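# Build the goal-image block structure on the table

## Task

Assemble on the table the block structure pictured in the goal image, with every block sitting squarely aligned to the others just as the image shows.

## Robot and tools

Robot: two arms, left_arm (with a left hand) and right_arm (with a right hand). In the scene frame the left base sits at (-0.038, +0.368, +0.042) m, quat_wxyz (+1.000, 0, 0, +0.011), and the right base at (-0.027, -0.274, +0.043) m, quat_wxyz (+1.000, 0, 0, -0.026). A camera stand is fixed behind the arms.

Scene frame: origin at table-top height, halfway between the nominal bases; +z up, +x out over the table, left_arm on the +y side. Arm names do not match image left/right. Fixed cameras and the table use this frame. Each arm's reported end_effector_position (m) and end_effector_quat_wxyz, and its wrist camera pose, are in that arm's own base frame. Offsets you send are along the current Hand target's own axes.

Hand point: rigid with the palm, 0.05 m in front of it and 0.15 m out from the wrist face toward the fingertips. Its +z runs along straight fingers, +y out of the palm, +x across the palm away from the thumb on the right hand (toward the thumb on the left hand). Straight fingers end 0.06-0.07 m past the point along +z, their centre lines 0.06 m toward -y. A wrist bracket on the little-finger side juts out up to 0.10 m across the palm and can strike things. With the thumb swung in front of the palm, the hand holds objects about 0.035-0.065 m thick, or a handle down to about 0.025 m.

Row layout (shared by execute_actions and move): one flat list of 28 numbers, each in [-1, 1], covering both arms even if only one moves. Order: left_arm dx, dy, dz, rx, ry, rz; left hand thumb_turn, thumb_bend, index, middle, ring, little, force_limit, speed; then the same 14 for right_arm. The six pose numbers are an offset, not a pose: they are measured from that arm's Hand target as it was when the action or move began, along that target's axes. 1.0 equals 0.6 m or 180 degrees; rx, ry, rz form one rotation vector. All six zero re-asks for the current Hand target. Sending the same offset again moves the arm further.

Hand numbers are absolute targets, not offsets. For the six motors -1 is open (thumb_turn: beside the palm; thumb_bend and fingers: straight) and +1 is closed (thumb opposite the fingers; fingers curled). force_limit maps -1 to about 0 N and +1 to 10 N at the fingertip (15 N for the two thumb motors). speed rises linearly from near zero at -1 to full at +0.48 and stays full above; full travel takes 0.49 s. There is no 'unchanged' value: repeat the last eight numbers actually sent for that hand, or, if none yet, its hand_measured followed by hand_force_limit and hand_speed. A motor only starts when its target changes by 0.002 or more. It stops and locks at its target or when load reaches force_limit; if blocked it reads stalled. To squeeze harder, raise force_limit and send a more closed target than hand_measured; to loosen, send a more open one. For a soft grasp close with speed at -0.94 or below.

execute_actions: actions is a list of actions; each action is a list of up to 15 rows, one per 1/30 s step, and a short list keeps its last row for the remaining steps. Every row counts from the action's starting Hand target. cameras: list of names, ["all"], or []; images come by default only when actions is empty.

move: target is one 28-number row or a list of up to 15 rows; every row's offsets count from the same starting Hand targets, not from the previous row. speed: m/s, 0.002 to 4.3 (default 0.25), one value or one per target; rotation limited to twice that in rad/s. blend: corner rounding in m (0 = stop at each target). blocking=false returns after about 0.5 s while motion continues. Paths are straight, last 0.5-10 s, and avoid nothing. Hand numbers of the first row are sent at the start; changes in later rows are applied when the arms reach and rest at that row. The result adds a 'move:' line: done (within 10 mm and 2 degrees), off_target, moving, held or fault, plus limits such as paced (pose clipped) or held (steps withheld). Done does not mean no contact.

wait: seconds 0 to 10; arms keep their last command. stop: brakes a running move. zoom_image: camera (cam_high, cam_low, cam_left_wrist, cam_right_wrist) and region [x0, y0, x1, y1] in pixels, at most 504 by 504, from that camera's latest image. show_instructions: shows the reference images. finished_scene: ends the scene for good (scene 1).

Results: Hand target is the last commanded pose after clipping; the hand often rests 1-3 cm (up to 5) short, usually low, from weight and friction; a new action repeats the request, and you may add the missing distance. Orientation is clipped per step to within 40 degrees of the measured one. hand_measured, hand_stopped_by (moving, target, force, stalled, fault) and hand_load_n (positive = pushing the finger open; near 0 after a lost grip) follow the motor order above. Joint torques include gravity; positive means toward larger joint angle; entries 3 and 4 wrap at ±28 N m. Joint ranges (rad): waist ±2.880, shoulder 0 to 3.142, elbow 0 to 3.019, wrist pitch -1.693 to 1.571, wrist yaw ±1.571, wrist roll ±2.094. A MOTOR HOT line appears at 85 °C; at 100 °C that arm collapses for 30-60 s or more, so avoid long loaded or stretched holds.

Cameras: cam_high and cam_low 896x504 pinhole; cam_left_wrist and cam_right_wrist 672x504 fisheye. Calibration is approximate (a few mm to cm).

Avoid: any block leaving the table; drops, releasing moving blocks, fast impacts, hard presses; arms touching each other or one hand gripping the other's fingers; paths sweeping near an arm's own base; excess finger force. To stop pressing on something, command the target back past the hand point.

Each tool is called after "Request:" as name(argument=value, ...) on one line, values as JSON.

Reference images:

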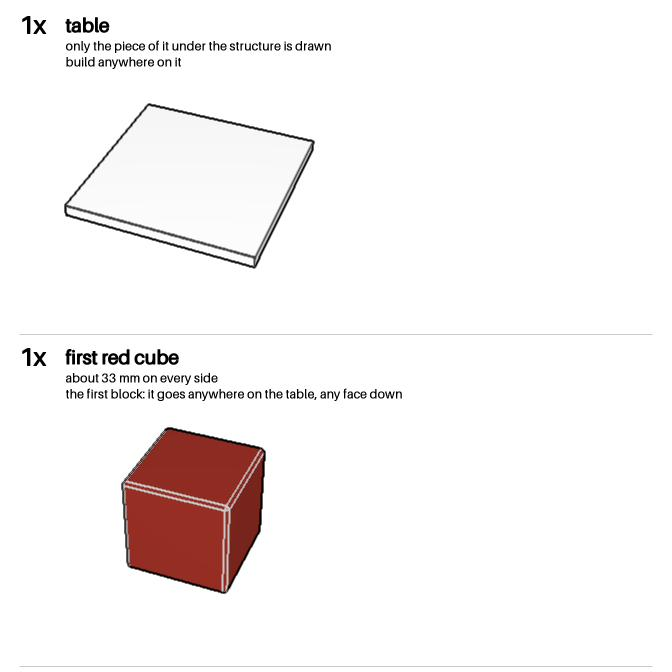

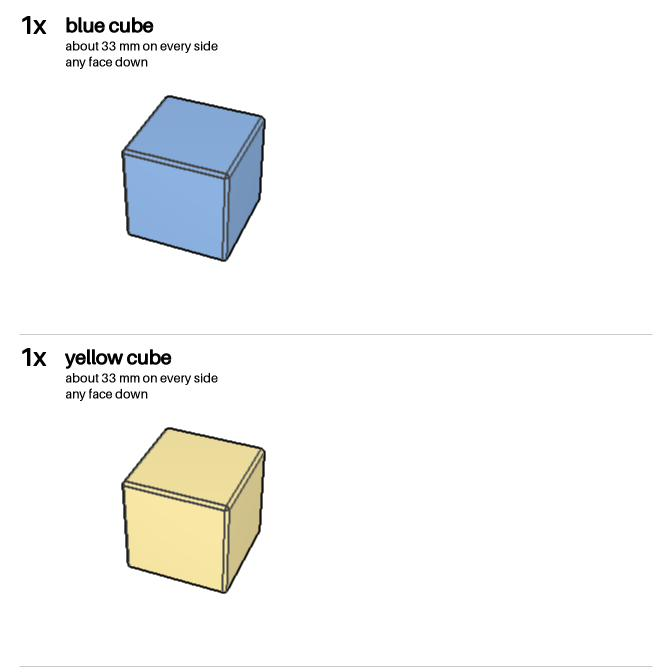

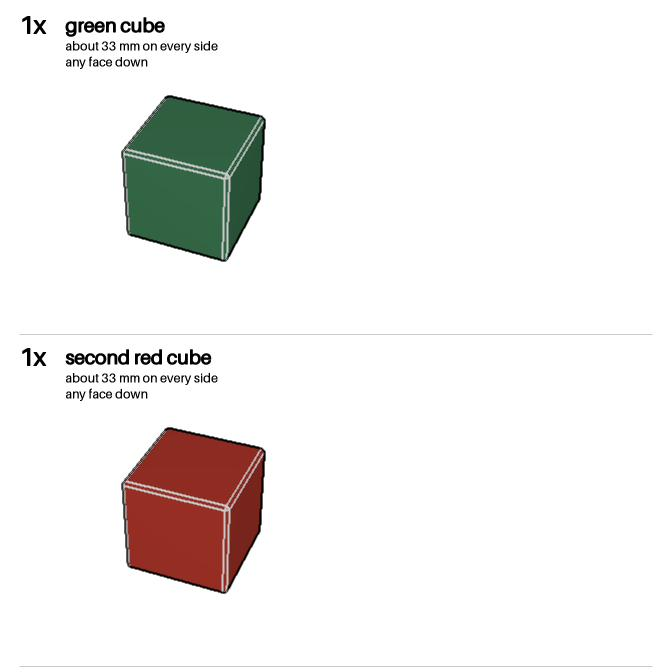

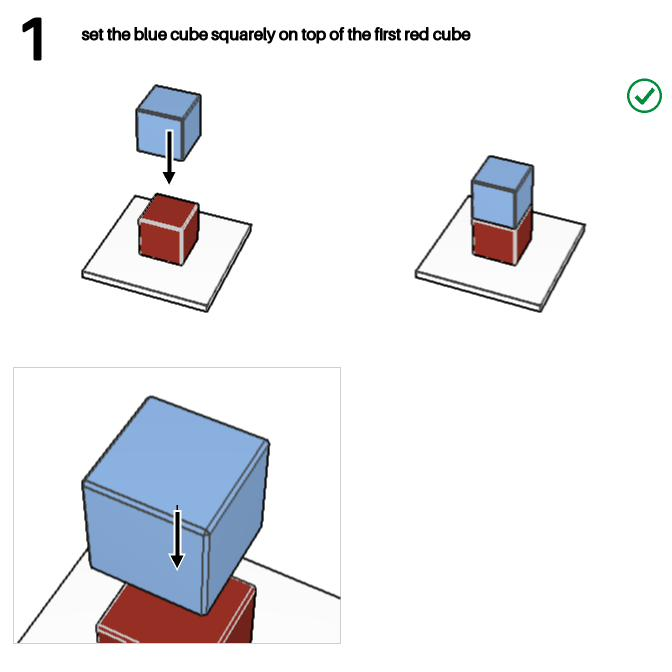

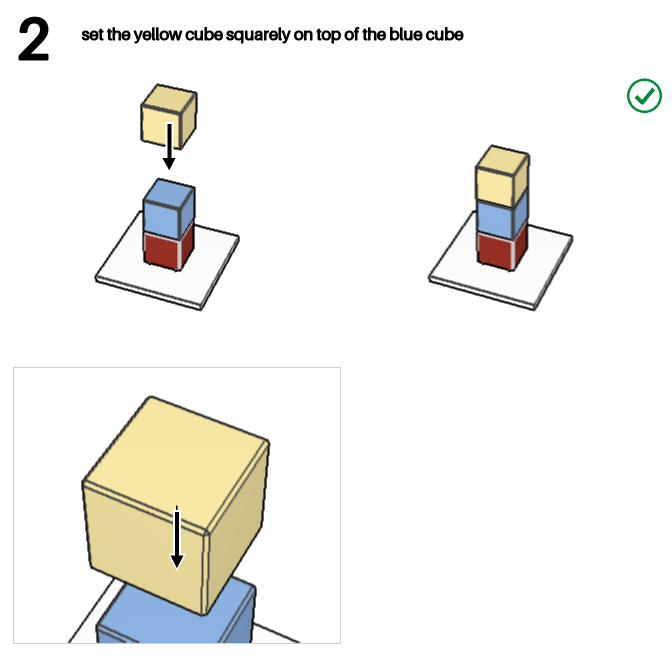

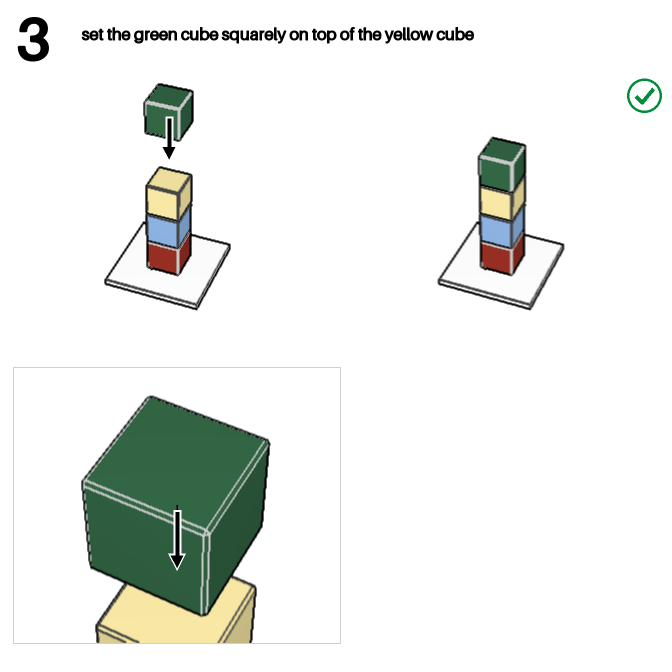

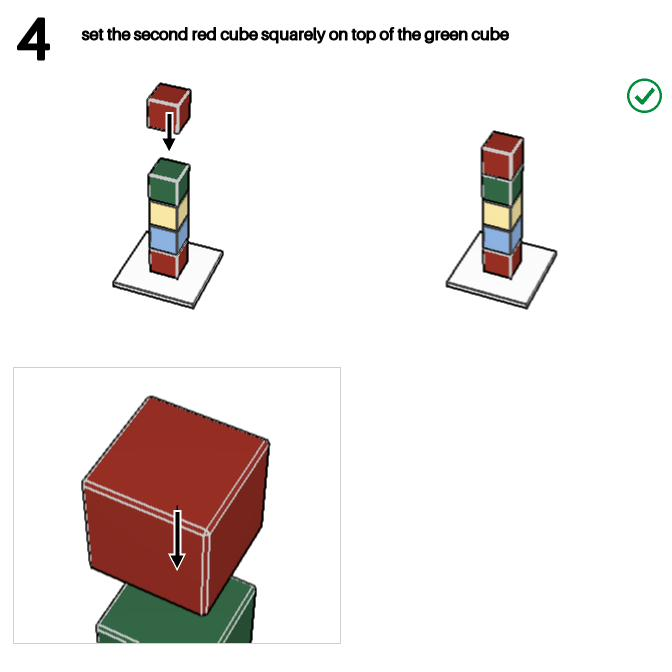

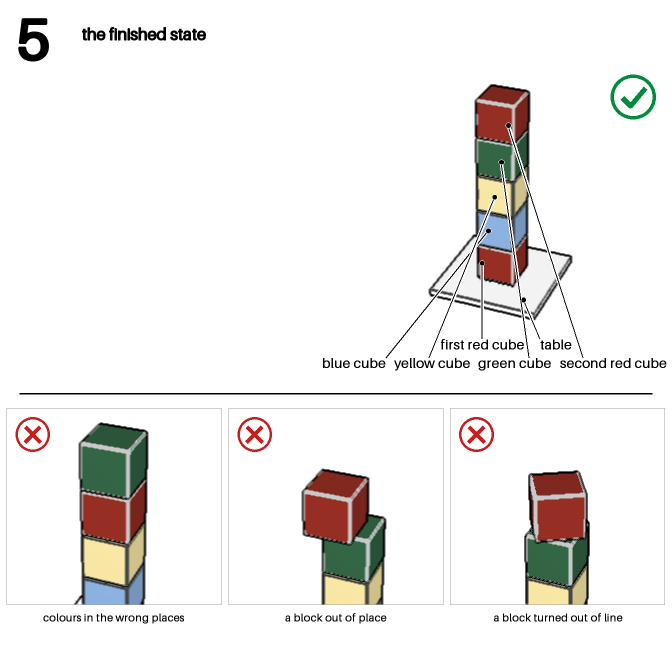

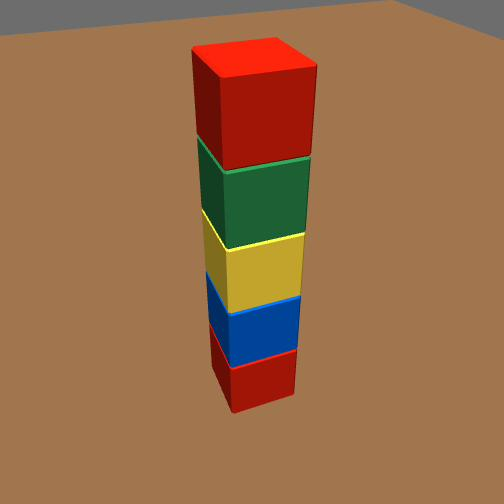

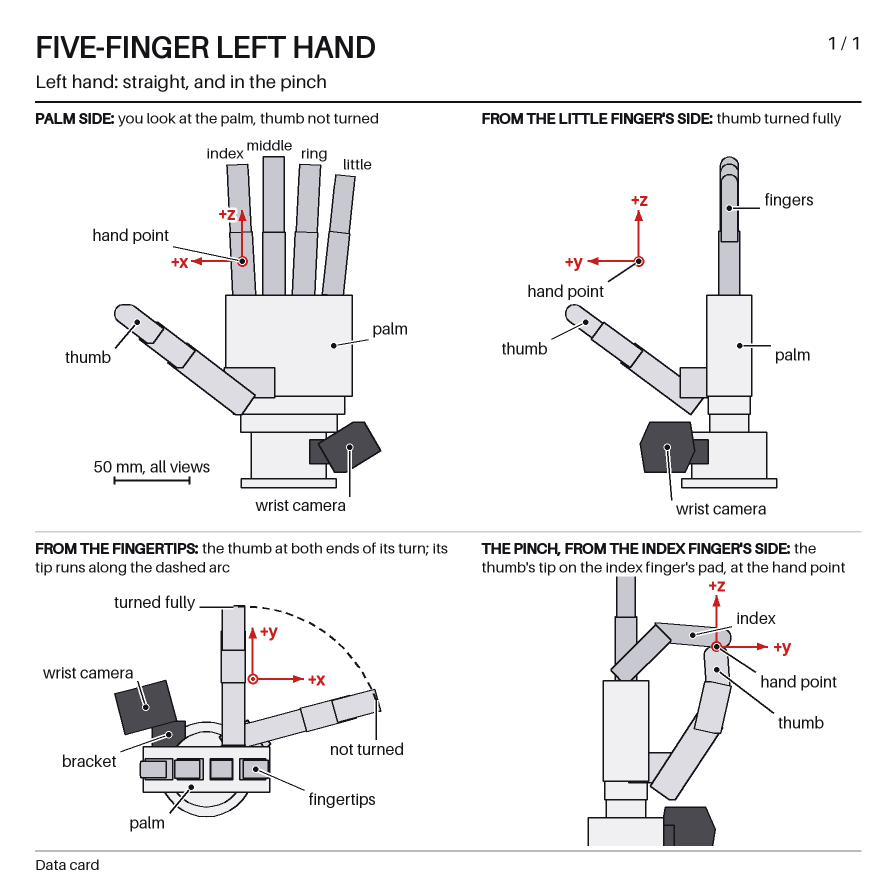

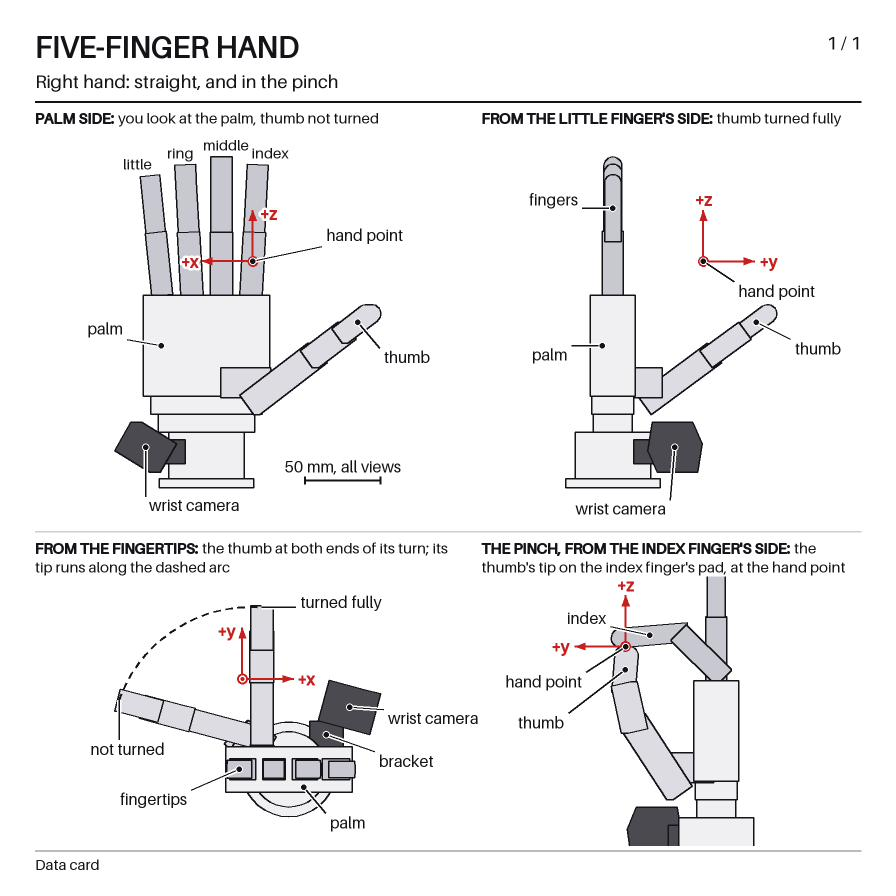

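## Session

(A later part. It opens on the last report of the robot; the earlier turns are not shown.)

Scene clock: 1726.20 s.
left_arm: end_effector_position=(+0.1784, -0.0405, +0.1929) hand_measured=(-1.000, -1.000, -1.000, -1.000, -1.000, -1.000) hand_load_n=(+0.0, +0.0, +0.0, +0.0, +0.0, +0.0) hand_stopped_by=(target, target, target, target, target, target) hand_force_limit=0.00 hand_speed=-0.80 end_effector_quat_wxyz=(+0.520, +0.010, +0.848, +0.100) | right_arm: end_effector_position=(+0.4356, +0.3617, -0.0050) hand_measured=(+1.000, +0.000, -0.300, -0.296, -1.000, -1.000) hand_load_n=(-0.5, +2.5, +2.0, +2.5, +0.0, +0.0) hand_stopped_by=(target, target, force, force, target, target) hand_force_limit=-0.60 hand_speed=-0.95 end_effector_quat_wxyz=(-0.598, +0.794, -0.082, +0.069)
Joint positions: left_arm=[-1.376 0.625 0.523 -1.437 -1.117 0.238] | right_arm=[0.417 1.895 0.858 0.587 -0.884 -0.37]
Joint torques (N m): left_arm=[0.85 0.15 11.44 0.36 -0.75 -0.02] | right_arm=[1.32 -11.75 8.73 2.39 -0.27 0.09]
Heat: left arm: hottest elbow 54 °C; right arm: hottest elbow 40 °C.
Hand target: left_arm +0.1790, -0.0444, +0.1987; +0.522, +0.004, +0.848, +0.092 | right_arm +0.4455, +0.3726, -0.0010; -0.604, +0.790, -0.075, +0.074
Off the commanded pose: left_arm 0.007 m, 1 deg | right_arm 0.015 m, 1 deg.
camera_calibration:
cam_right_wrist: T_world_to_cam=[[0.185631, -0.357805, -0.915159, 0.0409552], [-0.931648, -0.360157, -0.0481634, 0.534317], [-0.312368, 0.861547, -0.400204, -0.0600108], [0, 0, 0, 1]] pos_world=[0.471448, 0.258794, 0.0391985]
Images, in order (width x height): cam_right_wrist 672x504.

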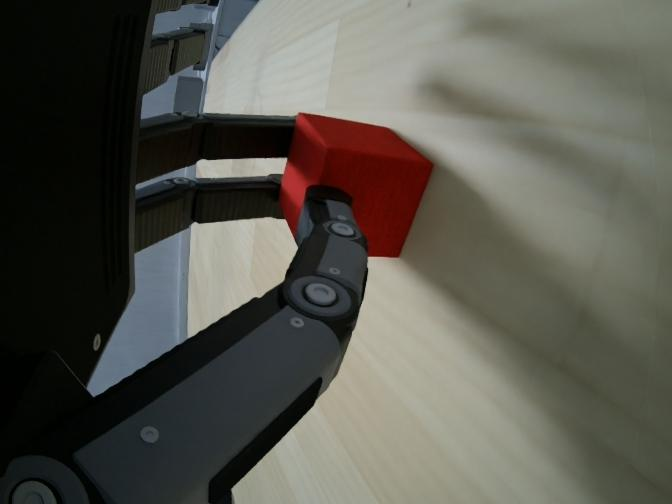

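Request:
move(target=[[0,0,0,0,0,0,-1,-1,-1,-1,-1,-1,0,-0.8, 0.0075,-0.2736,-0.0735,0,0,0,1,0,0.1,0.1,-1,-1,-0.6,-0.95],[0,0,0,0,0,0,-1,-1,-1,-1,-1,-1,0,-0.8, 0.1165,-0.1585,-0.625,-0.0048,0.3574,0.1029,1,0,0.1,0.1,-1,-1,-0.6,-0.95],[0,0,0,0,0,0,-1,-1,-1,-1,-1,-1,0,-0.8, 0.1151,-0.107,-0.6112,-0.0048,0.3574,0.1029,1,0,0.1,0.1,-1,-1,-0.6,-0.95]], speed=[0.12,0.2,0.1], blend=[0.02,0,0], cameras=["cam_high","cam_low","cam_right_wrist"])

Request:
zoom_image(camera="cam_low", region=[400, 225, 470, 300])

Request:
zoom_image(camera="cam_right_wrist", region=[270, 80, 570, 300])

Scene clock: 1760.53 s.
left_arm: end_effector_position=(+0.1784, -0.0405, +0.1929) hand_measured=(-1.000, -1.000, -1.000, -1.000, -1.000, -1.000) hand_load_n=(+0.0, +0.0, +0.0, +0.0, +0.0, +0.0) hand_stopped_by=(target, target, target, target, target, target) hand_force_limit=0.00 hand_speed=-0.80 end_effector_quat_wxyz=(+0.520, +0.010, +0.848, +0.100) | right_arm: end_effector_position=(+0.4348, +0.0337, +0.1573) hand_measured=(+1.000, +0.000, -0.300, -0.296, -1.000, -1.000) hand_load_n=(-0.5, +3.0, +2.0, +2.5, +0.0, +0.0) hand_stopped_by=(target, target, force, force, target, target) hand_force_limit=-0.60 hand_speed=-0.95 end_effector_quat_wxyz=(-0.468, +0.620, -0.499, +0.385)
Joint positions: left_arm=[-1.376 0.625 0.523 -1.437 -1.117 0.238] | right_arm=[-0.11 1.011 0.461 0.268 -0.304 -0.096]
Joint torques (N m): left_arm=[0.73 0.09 11.44 0.36 -0.76 -0.01] | right_arm=[-0.09 -4.37 9.25 2.82 -0.07 0.05]
Motor temperatures (°C): left_arm=[29 31 55 29 32 29] | right_arm=[30 32 40 29 31 27]
Heat: left arm: hottest elbow 55 °C; right arm: hottest elbow 40 °C.
Hand target: left_arm +0.1790, -0.0444, +0.1987; +0.522, +0.004, +0.848, +0.092 | right_arm +0.4385, +0.0291, +0.1581; -0.470, +0.613, -0.503, +0.388
Off the commanded pose: left_arm 0.007 m, 1 deg | right_arm 0.006 m, 1 deg.
move: done
camera_calibration:
cam_right_wrist: T_world_to_cam=[[-0.240766, -0.311702, -0.91917, 0.256729], [-0.710416, 0.701864, -0.0519259, 0.29197], [0.661318, 0.640491, -0.390423, -0.130198], [0, 0, 0, 1]] pos_world=[0.355334, -0.0415089, 0.200306]
Images, in order (width x height): cam_high 896x504, cam_low 896x504, cam_right_wrist 672x504.

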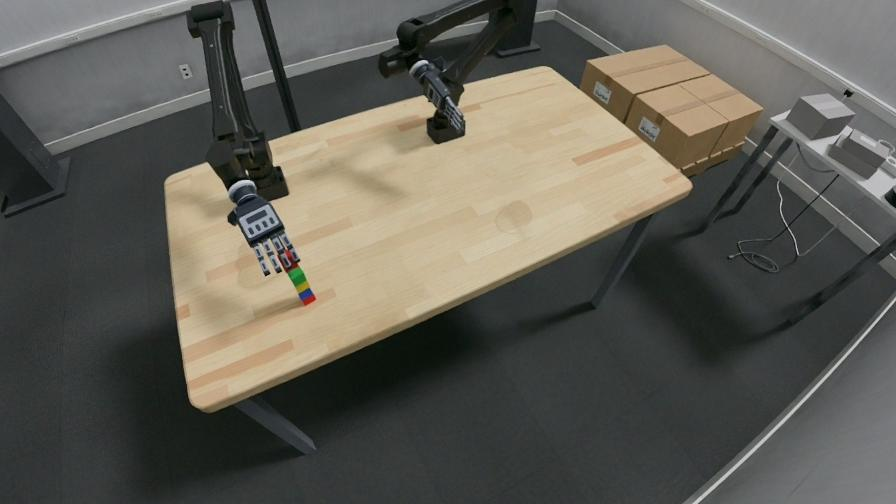

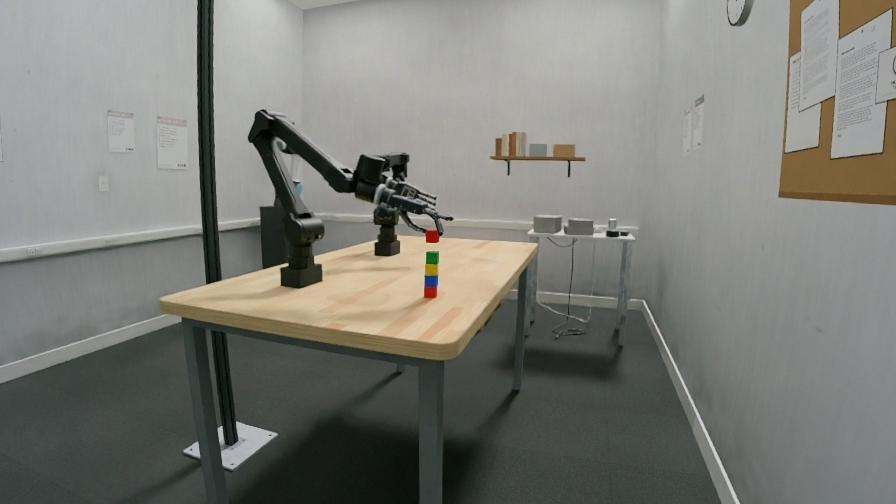

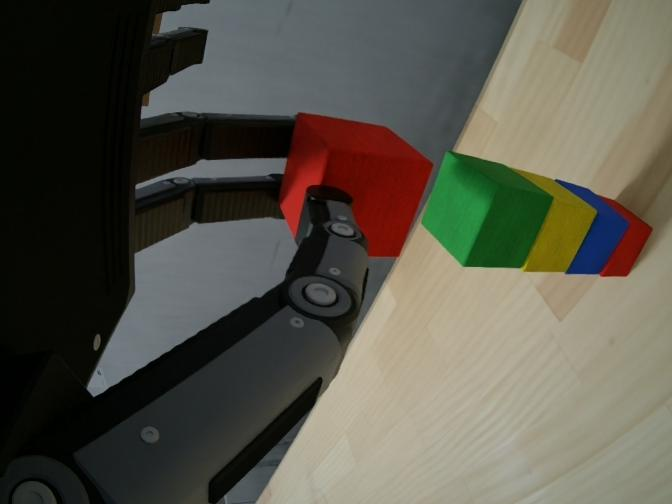

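Scaled by 6.720.

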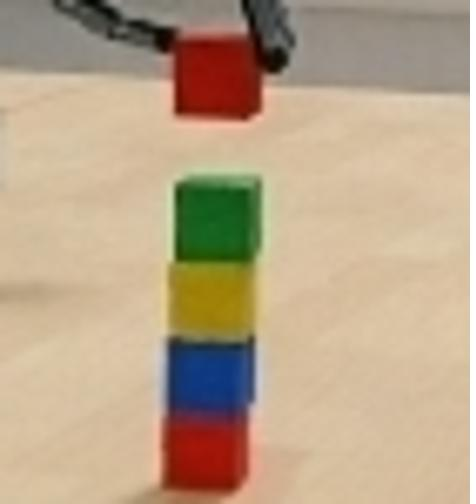

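Scaled by 1.680 from the camera's 672x504 image, which has a finer 960x720 frame.

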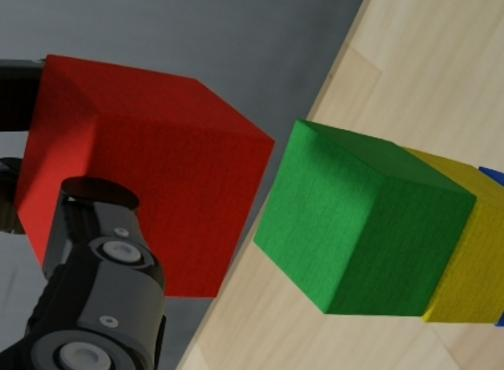

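Request:
move(target=[0,0,0,0,0,0,-1,-1,-1,-1,-1,-1,0,-0.8, 0.0001,0.0385,0.0108,0,0,0,1,0,0.1,0.1,-1,-1,-0.6,-0.95], speed=0.07, cameras=["cam_low","cam_right_wrist"])

Request:
zoom_image(camera="cam_low", region=[400, 225, 470, 300])

Request:
zoom_image(camera="cam_right_wrist", region=[270, 80, 520, 300])

Scene clock: 1779.33 s.
left_arm: end_effector_position=(+0.1784, -0.0405, +0.1929) hand_measured=(-1.000, -1.000, -1.000, -1.000, -1.000, -1.000) hand_load_n=(+0.0, +0.0, +0.0, +0.0, +0.0, +0.0) hand_stopped_by=(target, target, target, target, target, target) hand_force_limit=0.00 hand_speed=-0.80 end_effector_quat_wxyz=(+0.520, +0.010, +0.848, +0.100) | right_arm: end_effector_position=(+0.4358, +0.0336, +0.1345) hand_measured=(+1.000, +0.000, -0.300, -0.296, -1.000, -1.000) hand_load_n=(-0.5, +3.0, +2.0, +2.5, +0.0, +0.0) hand_stopped_by=(target, target, force, force, target, target) hand_force_limit=-0.60 hand_speed=-0.95 end_effector_quat_wxyz=(-0.469, +0.619, -0.498, +0.386)
Joint positions: left_arm=[-1.376 0.625 0.523 -1.437 -1.117 0.238] | right_arm=[-0.11 1.072 0.423 0.37 -0.304 -0.096]
Joint torques (N m): left_arm=[0.73 0.09 11.45 0.35 -0.76 -0.02] | right_arm=[0.03 -3.96 8.55 2.8 -0.15 0.07]
Motor temperatures (°C): left_arm=[29 31 55 29 32 29] | right_arm=[30 31 40 29 31 27]
Heat: left arm: hottest elbow 55 °C; right arm: hottest elbow 40 °C.
Hand target: left_arm +0.1790, -0.0444, +0.1987; +0.522, +0.004, +0.848, +0.092 | right_arm +0.4388, +0.0291, +0.1340; -0.470, +0.613, -0.503, +0.388
Off the commanded pose: left_arm 0.007 m, 1 deg | right_arm 0.005 m, 1 deg.
move: done
camera_calibration:
cam_right_wrist: T_world_to_cam=[[-0.238634, -0.311938, -0.919646, 0.235089], [-0.710302, 0.701842, -0.0537477, 0.291764], [0.662212, 0.6404, -0.389054, -0.140272], [0, 0, 0, 1]] pos_world=[0.356231, -0.0416086, 0.177307]
Images, in order (width x height): cam_low 896x504, cam_right_wrist 672x504.

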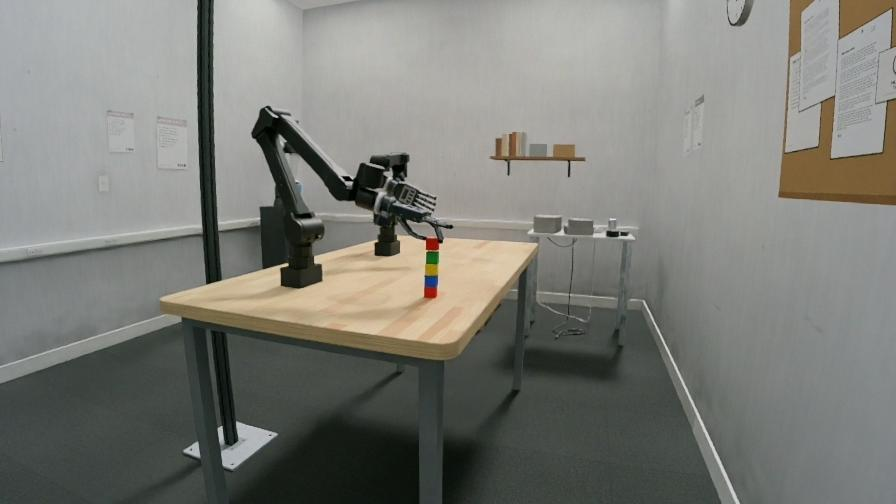

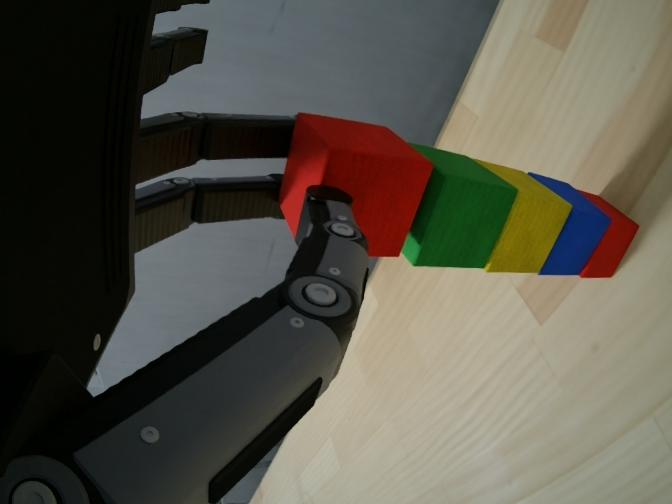

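Scaled by 6.720.

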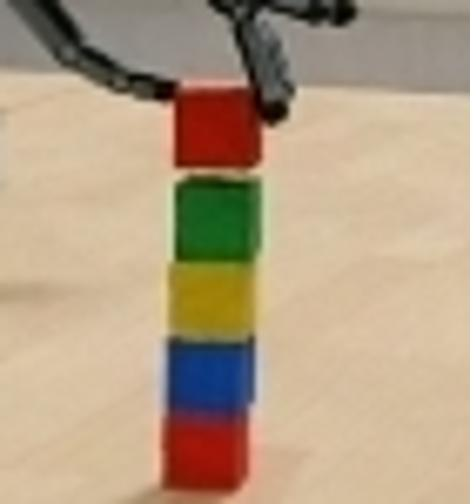

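Scaled by 2.016 from the camera's 672x504 image, which has a finer 960x720 frame.

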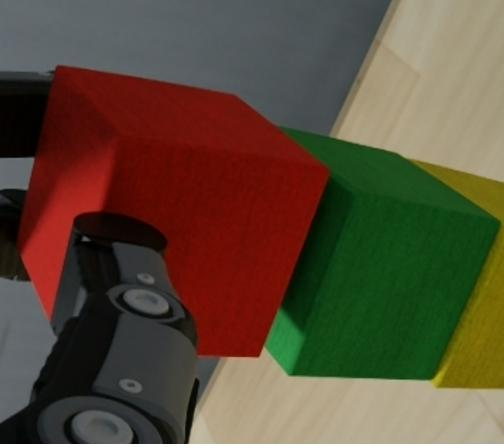

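Request:
move(target=[0,0,0,0,0,0,-1,-1,-1,-1,-1,-1,0,-0.8, -0.001,0.0143,0.0015,0,0,0,1,0,0.1,0.1,-1,-1,-0.6,-0.95], speed=0.03, cameras=["cam_low","cam_right_wrist"])

Request:
zoom_image(camera="cam_low", region=[400, 225, 470, 300])

Request:
zoom_image(camera="cam_right_wrist", region=[270, 80, 520, 300])

Scene clock: 1795.23 s.
left_arm: end_effector_position=(+0.1784, -0.0405, +0.1929) hand_measured=(-1.000, -1.000, -1.000, -1.000, -1.000, -1.000) hand_load_n=(+0.0, +0.0, +0.0, +0.0, +0.0, +0.0) hand_stopped_by=(target, target, target, target, target, target) hand_force_limit=0.00 hand_speed=-0.80 end_effector_quat_wxyz=(+0.520, +0.010, +0.848, +0.100) | right_arm: end_effector_position=(+0.4353, +0.0337, +0.1282) hand_measured=(+1.000, +0.000, -0.300, -0.296, -1.000, -1.000) hand_load_n=(-0.5, +2.5, +2.0, +2.5, +0.0, -0.5) hand_stopped_by=(target, target, force, force, target, target) hand_force_limit=-0.60 hand_speed=-0.95 end_effector_quat_wxyz=(-0.470, +0.618, -0.497, +0.387)
Joint positions: left_arm=[-1.376 0.625 0.523 -1.437 -1.117 0.238] | right_arm=[-0.11 1.089 0.408 0.407 -0.304 -0.096]
Joint torques (N m): left_arm=[0.85 0.15 11.44 0.36 -0.76 -0.01] | right_arm=[0.32 -3.43 8.23 2.92 -0.05 -0.01]
Motor temperatures (°C): left_arm=[29 31 55 29 32 29] | right_arm=[30 31 39 29 31 27]
Heat: left arm: hottest elbow 55 °C; right arm: hottest elbow 39 °C.
Hand target: left_arm +0.1790, -0.0444, +0.1987; +0.522, +0.004, +0.848, +0.092 | right_arm +0.4374, +0.0294, +0.1255; -0.470, +0.613, -0.503, +0.388
Off the commanded pose: left_arm 0.007 m, 1 deg | right_arm 0.006 m, 1 deg.
move: done
camera_calibration:
cam_right_wrist: T_world_to_cam=[[-0.233988, -0.311787, -0.92089, 0.227367], [-0.709845, 0.702021, -0.0573207, 0.291146], [0.664356, 0.640277, -0.385585, -0.143831], [0, 0, 0, 1]] pos_world=[0.355424, -0.0414088, 0.170609]
Images, in order (width x height): cam_low 896x504, cam_right_wrist 672x504.

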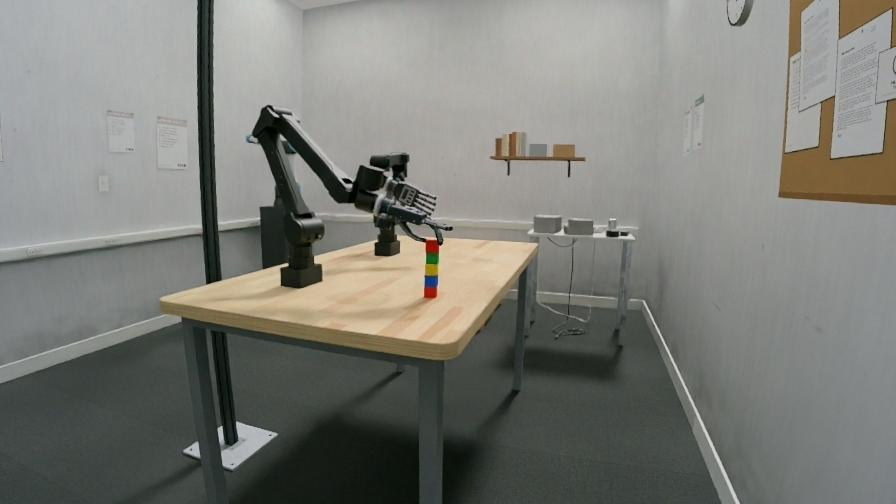

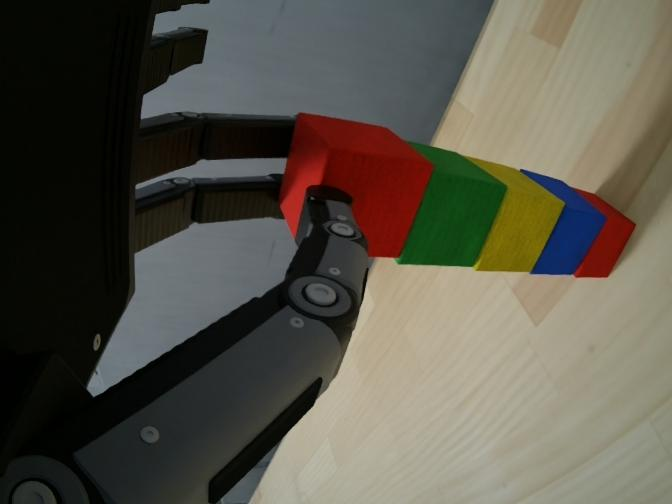

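Scaled by 6.720.

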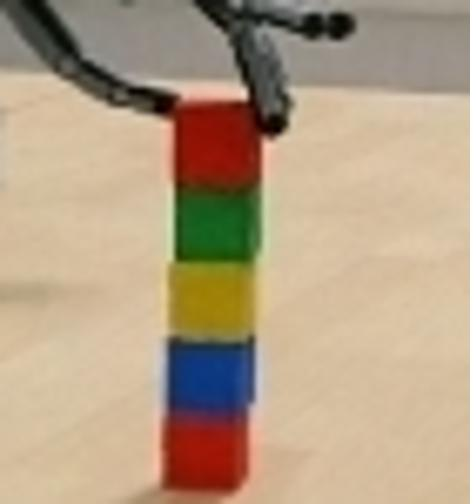

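Scaled by 2.016 from the camera's 672x504 image, which has a finer 960x720 frame.

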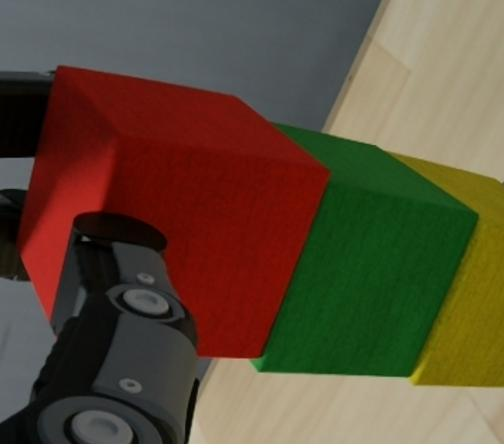

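Request:
move(target=[0,0,0,0,0,0,-1,-1,-1,-1,-1,-1,0,-0.8, -0.0008,0.0025,0.0007,0,0,0,1,0,0.1,0.1,-1,-1,-0.6,-0.95], speed=0.03, cameras=["cam_low","cam_right_wrist"])

Request:
zoom_image(camera="cam_low", region=[400, 225, 470, 300])

Request:
zoom_image(camera="cam_right_wrist", region=[270, 80, 520, 300])

Scene clock: 1808.67 s.
left_arm: end_effector_position=(+0.1784, -0.0405, +0.1929) hand_measured=(-1.000, -1.000, -1.000, -1.000, -1.000, -1.000) hand_load_n=(+0.0, +0.0, +0.0, +0.5, +0.0, +0.0) hand_stopped_by=(target, target, target, target, target, target) hand_force_limit=0.00 hand_speed=-0.80 end_effector_quat_wxyz=(+0.520, +0.010, +0.848, +0.100) | right_arm: end_effector_position=(+0.4363, +0.0334, +0.1283) hand_measured=(+1.000, +0.000, -0.300, -0.296, -1.000, -1.000) hand_load_n=(-0.5, +2.5, +2.0, +2.5, +0.0, +0.0) hand_stopped_by=(target, target, force, force, target, target) hand_force_limit=-0.60 hand_speed=-0.95 end_effector_quat_wxyz=(-0.471, +0.617, -0.497, +0.388)
Joint positions: left_arm=[-1.376 0.625 0.523 -1.437 -1.117 0.238] | right_arm=[-0.11 1.093 0.408 0.414 -0.303 -0.095]
Joint torques (N m): left_arm=[0.73 0.09 11.45 0.35 -0.76 -0.02] | right_arm=[1.32 -3.14 7.94 2.89 -0.05 0.04]
Motor temperatures (°C): left_arm=[29 31 55 29 32 29] | right_arm=[30 30 39 29 31 27]
Heat: left arm: hottest elbow 55 °C; right arm: hottest elbow 39 °C.
Hand target: left_arm +0.1790, -0.0444, +0.1987; +0.522, +0.004, +0.848, +0.092 | right_arm +0.4373, +0.0299, +0.1241; -0.470, +0.613, -0.503, +0.388
Off the commanded pose: left_arm 0.007 m, 1 deg | right_arm 0.006 m, 1 deg.
move: done
camera_calibration:
cam_right_wrist: T_world_to_cam=[[-0.231446, -0.311422, -0.921655, 0.226548], [-0.708799, 0.702896, -0.059511, 0.291878], [0.666361, 0.639495, -0.383419, -0.145424], [0, 0, 0, 1]] pos_world=[0.356221, -0.0416095, 0.170411]
Images, in order (width x height): cam_low 896x504, cam_right_wrist 672x504.

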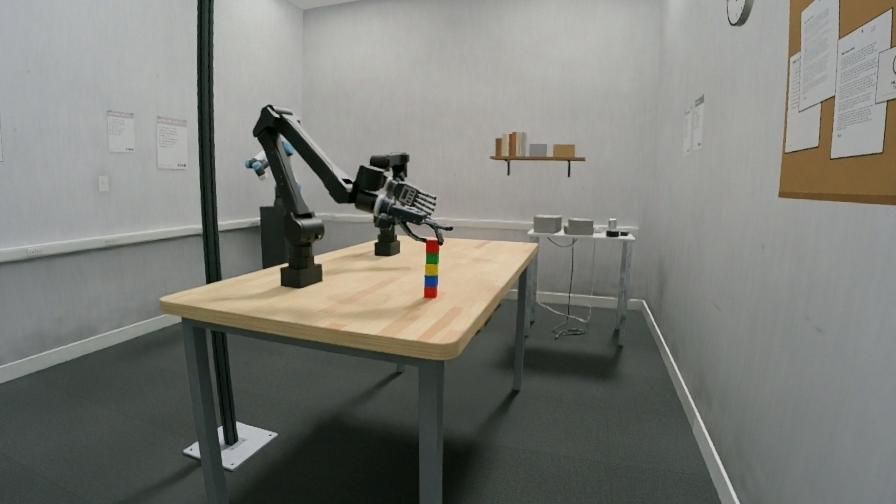

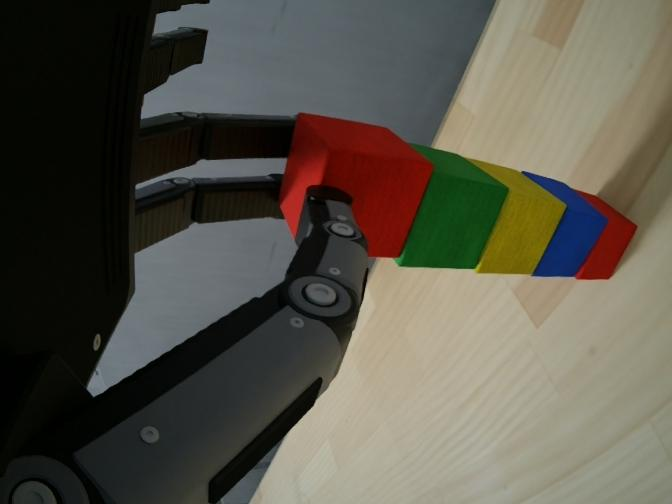

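Scaled by 6.720.

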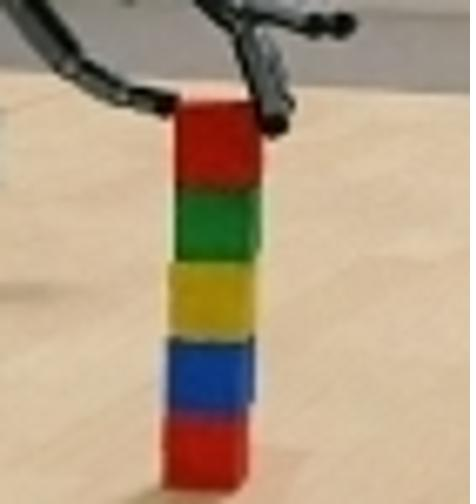

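Scaled by 2.016 from the camera's 672x504 image, which has a finer 960x720 frame.

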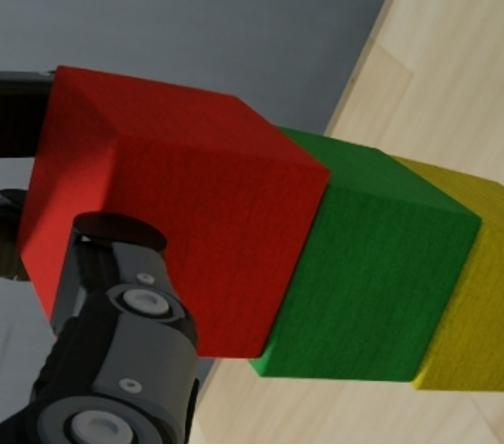

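Request:
execute_actions(actions=[[[0,0,0,0,0,0,-1,-1,-1,-1,-1,-1,0,-0.8, 0,-0.0045,-0.0016,0,0,0,1,0,0.1,0.1,-1,-1,-0.6,-0.95]],[[0,0,0,0,0,0,-1,-1,-1,-1,-1,-1,0,-0.8, 0,0,0,0,0,0,1,0,0.1,0.1,-1,-1,-0.6,-0.95]]])

Request:
execute_actions(actions=[[[0,0,0,0,0,0,-1,-1,-1,-1,-1,-1,0,-0.8, 0,0,0,0,0,0,1,0,-0.5,-0.5,-1,-1,-0.6,-0.92]],[[0,0,0,0,0,0,-1,-1,-1,-1,-1,-1,0,-0.8, 0,0,0,0,0,0,1,0,-0.5,-0.5,-1,-1,-0.6,-0.92]],[[0,0,0,0,0,0,-1,-1,-1,-1,-1,-1,0,-0.8, 0,0,0,0,0,0,1,0,-0.5,-0.5,-1,-1,-0.6,-0.92]]], cameras=["cam_low","cam_right_wrist"])

Request:
zoom_image(camera="cam_low", region=[400, 225, 470, 300])

Request:
zoom_image(camera="cam_right_wrist", region=[270, 80, 520, 300])

Scene clock: 1823.67 s.
left_arm: end_effector_position=(+0.1784, -0.0405, +0.1929) hand_measured=(-1.000, -1.000, -1.000, -1.000, -1.000, -1.000) hand_load_n=(+0.0, +0.0, +0.0, +0.0, +0.0, +0.0) hand_stopped_by=(target, target, target, target, target, target) hand_force_limit=0.00 hand_speed=-0.80 end_effector_quat_wxyz=(+0.520, +0.010, +0.848, +0.100) | right_arm: end_effector_position=(+0.4363, +0.0334, +0.1281) hand_measured=(+1.000, +0.000, -0.300, -0.296, -1.000, -1.000) hand_load_n=(-0.5, +3.0, +2.0, +2.5, +0.0, +0.0) hand_stopped_by=(target, target, force, force, target, target) hand_force_limit=-0.60 hand_speed=-0.95 end_effector_quat_wxyz=(-0.471, +0.617, -0.497, +0.388)
Joint positions: left_arm=[-1.376 0.625 0.523 -1.437 -1.117 0.238] | right_arm=[-0.11 1.094 0.408 0.414 -0.303 -0.095]
Joint torques (N m): left_arm=[0.79 0.09 11.45 0.38 -0.76 -0.02] | right_arm=[0.32 -4.54 8.54 2.37 -0.07 0.02]
Motor temperatures (°C): left_arm=[29 31 55 29 32 29] | right_arm=[30 30 39 29 31 27]
Heat: left arm: hottest elbow 55 °C; right arm: hottest elbow 39 °C.
Hand target: left_arm +0.1790, -0.0444, +0.1987; +0.522, +0.004, +0.848, +0.092 | right_arm +0.4371, +0.0298, +0.1268; -0.470, +0.613, -0.504, +0.388
Off the commanded pose: left_arm 0.007 m, 1 deg | right_arm 0.004 m, 1 deg.

Scene clock: 1825.37 s.
left_arm: end_effector_position=(+0.1784, -0.0405, +0.1929) hand_measured=(-1.000, -1.000, -1.000, -1.000, -1.000, -1.000) hand_load_n=(+0.0, +0.0, +0.0, +0.0, +0.0, +0.0) hand_stopped_by=(target, target, target, target, target, target) hand_force_limit=0.00 hand_speed=-0.80 end_effector_quat_wxyz=(+0.520, +0.010, +0.848, +0.100) | right_arm: end_effector_position=(+0.4363, +0.0334, +0.1281) hand_measured=(+1.000, +0.000, -0.500, -0.500, -1.000, -1.000) hand_load_n=(+0.0, +0.0, +0.0, +0.0, +0.0, +0.0) hand_stopped_by=(target, target, target, target, target, target) hand_force_limit=-0.60 hand_speed=-0.92 end_effector_quat_wxyz=(-0.470, +0.617, -0.497, +0.388)
Joint positions: left_arm=[-1.376 0.625 0.523 -1.437 -1.117 0.238] | right_arm=[-0.11 1.094 0.408 0.414 -0.302 -0.095]
Joint torques (N m): left_arm=[0.85 0.09 11.44 0.36 -0.75 -0.02] | right_arm=[0.26 -3.96 8.35 2.4 -0.07 0.08]
Motor temperatures (°C): left_arm=[29 31 55 29 32 29] | right_arm=[30 30 39 29 31 27]
Heat: left arm: hottest elbow 55 °C; right arm: hottest elbow 39 °C.
Hand target: left_arm +0.1790, -0.0444, +0.1987; +0.522, +0.004, +0.848, +0.092 | right_arm +0.4371, +0.0298, +0.1268; -0.470, +0.613, -0.504, +0.388
Off the commanded pose: left_arm 0.007 m, 1 deg | right_arm 0.004 m, 1 deg.
camera_calibration:
cam_right_wrist: T_world_to_cam=[[-0.231885, -0.311432, -0.921542, 0.226593], [-0.708552, 0.703159, -0.0593386, 0.291766], [0.66647, 0.639201, -0.383718, -0.145463], [0, 0, 0, 1]] pos_world=[0.356222, -0.0416095, 0.170311]
Images, in order (width x height): cam_low 896x504, cam_right_wrist 672x504.

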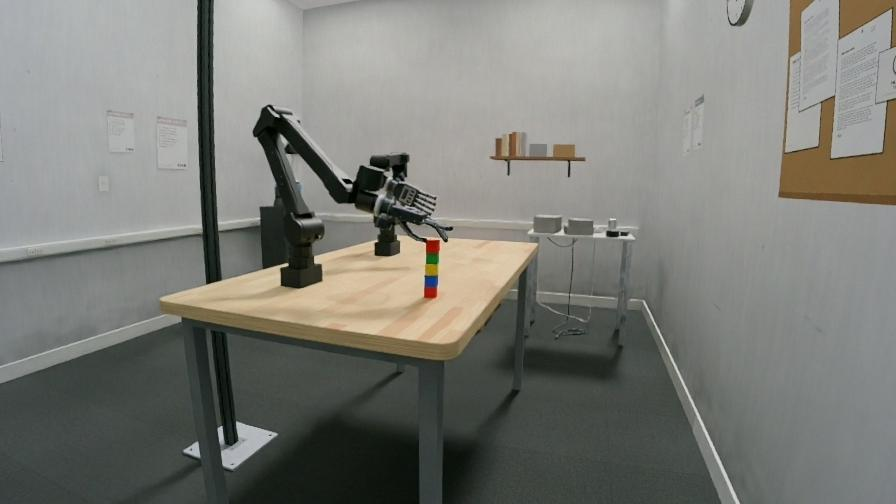

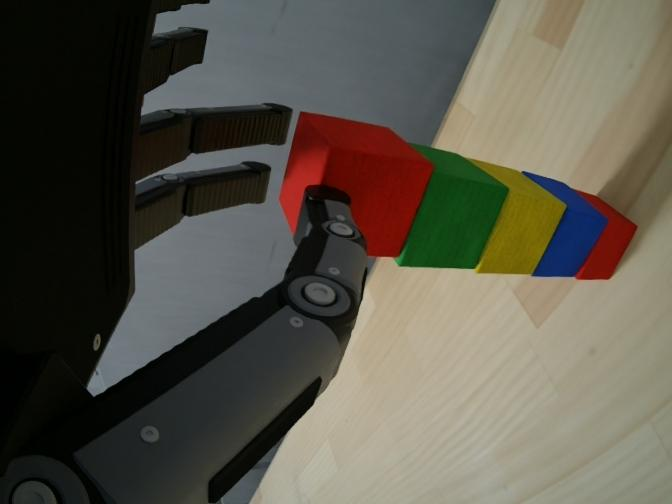

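Scaled by 6.720.

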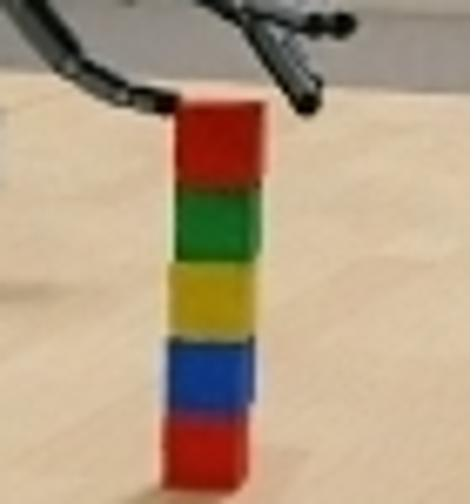

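Scaled by 2.016 from the camera's 672x504 image, which has a finer 960x720 frame.

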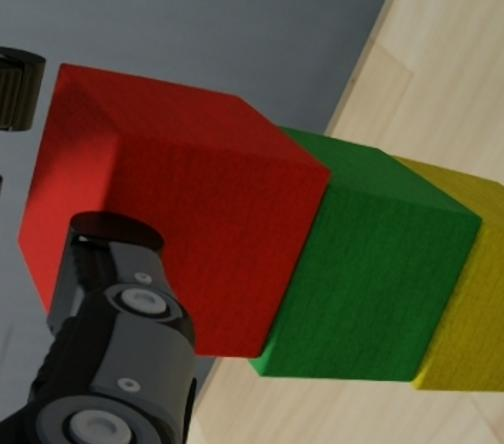

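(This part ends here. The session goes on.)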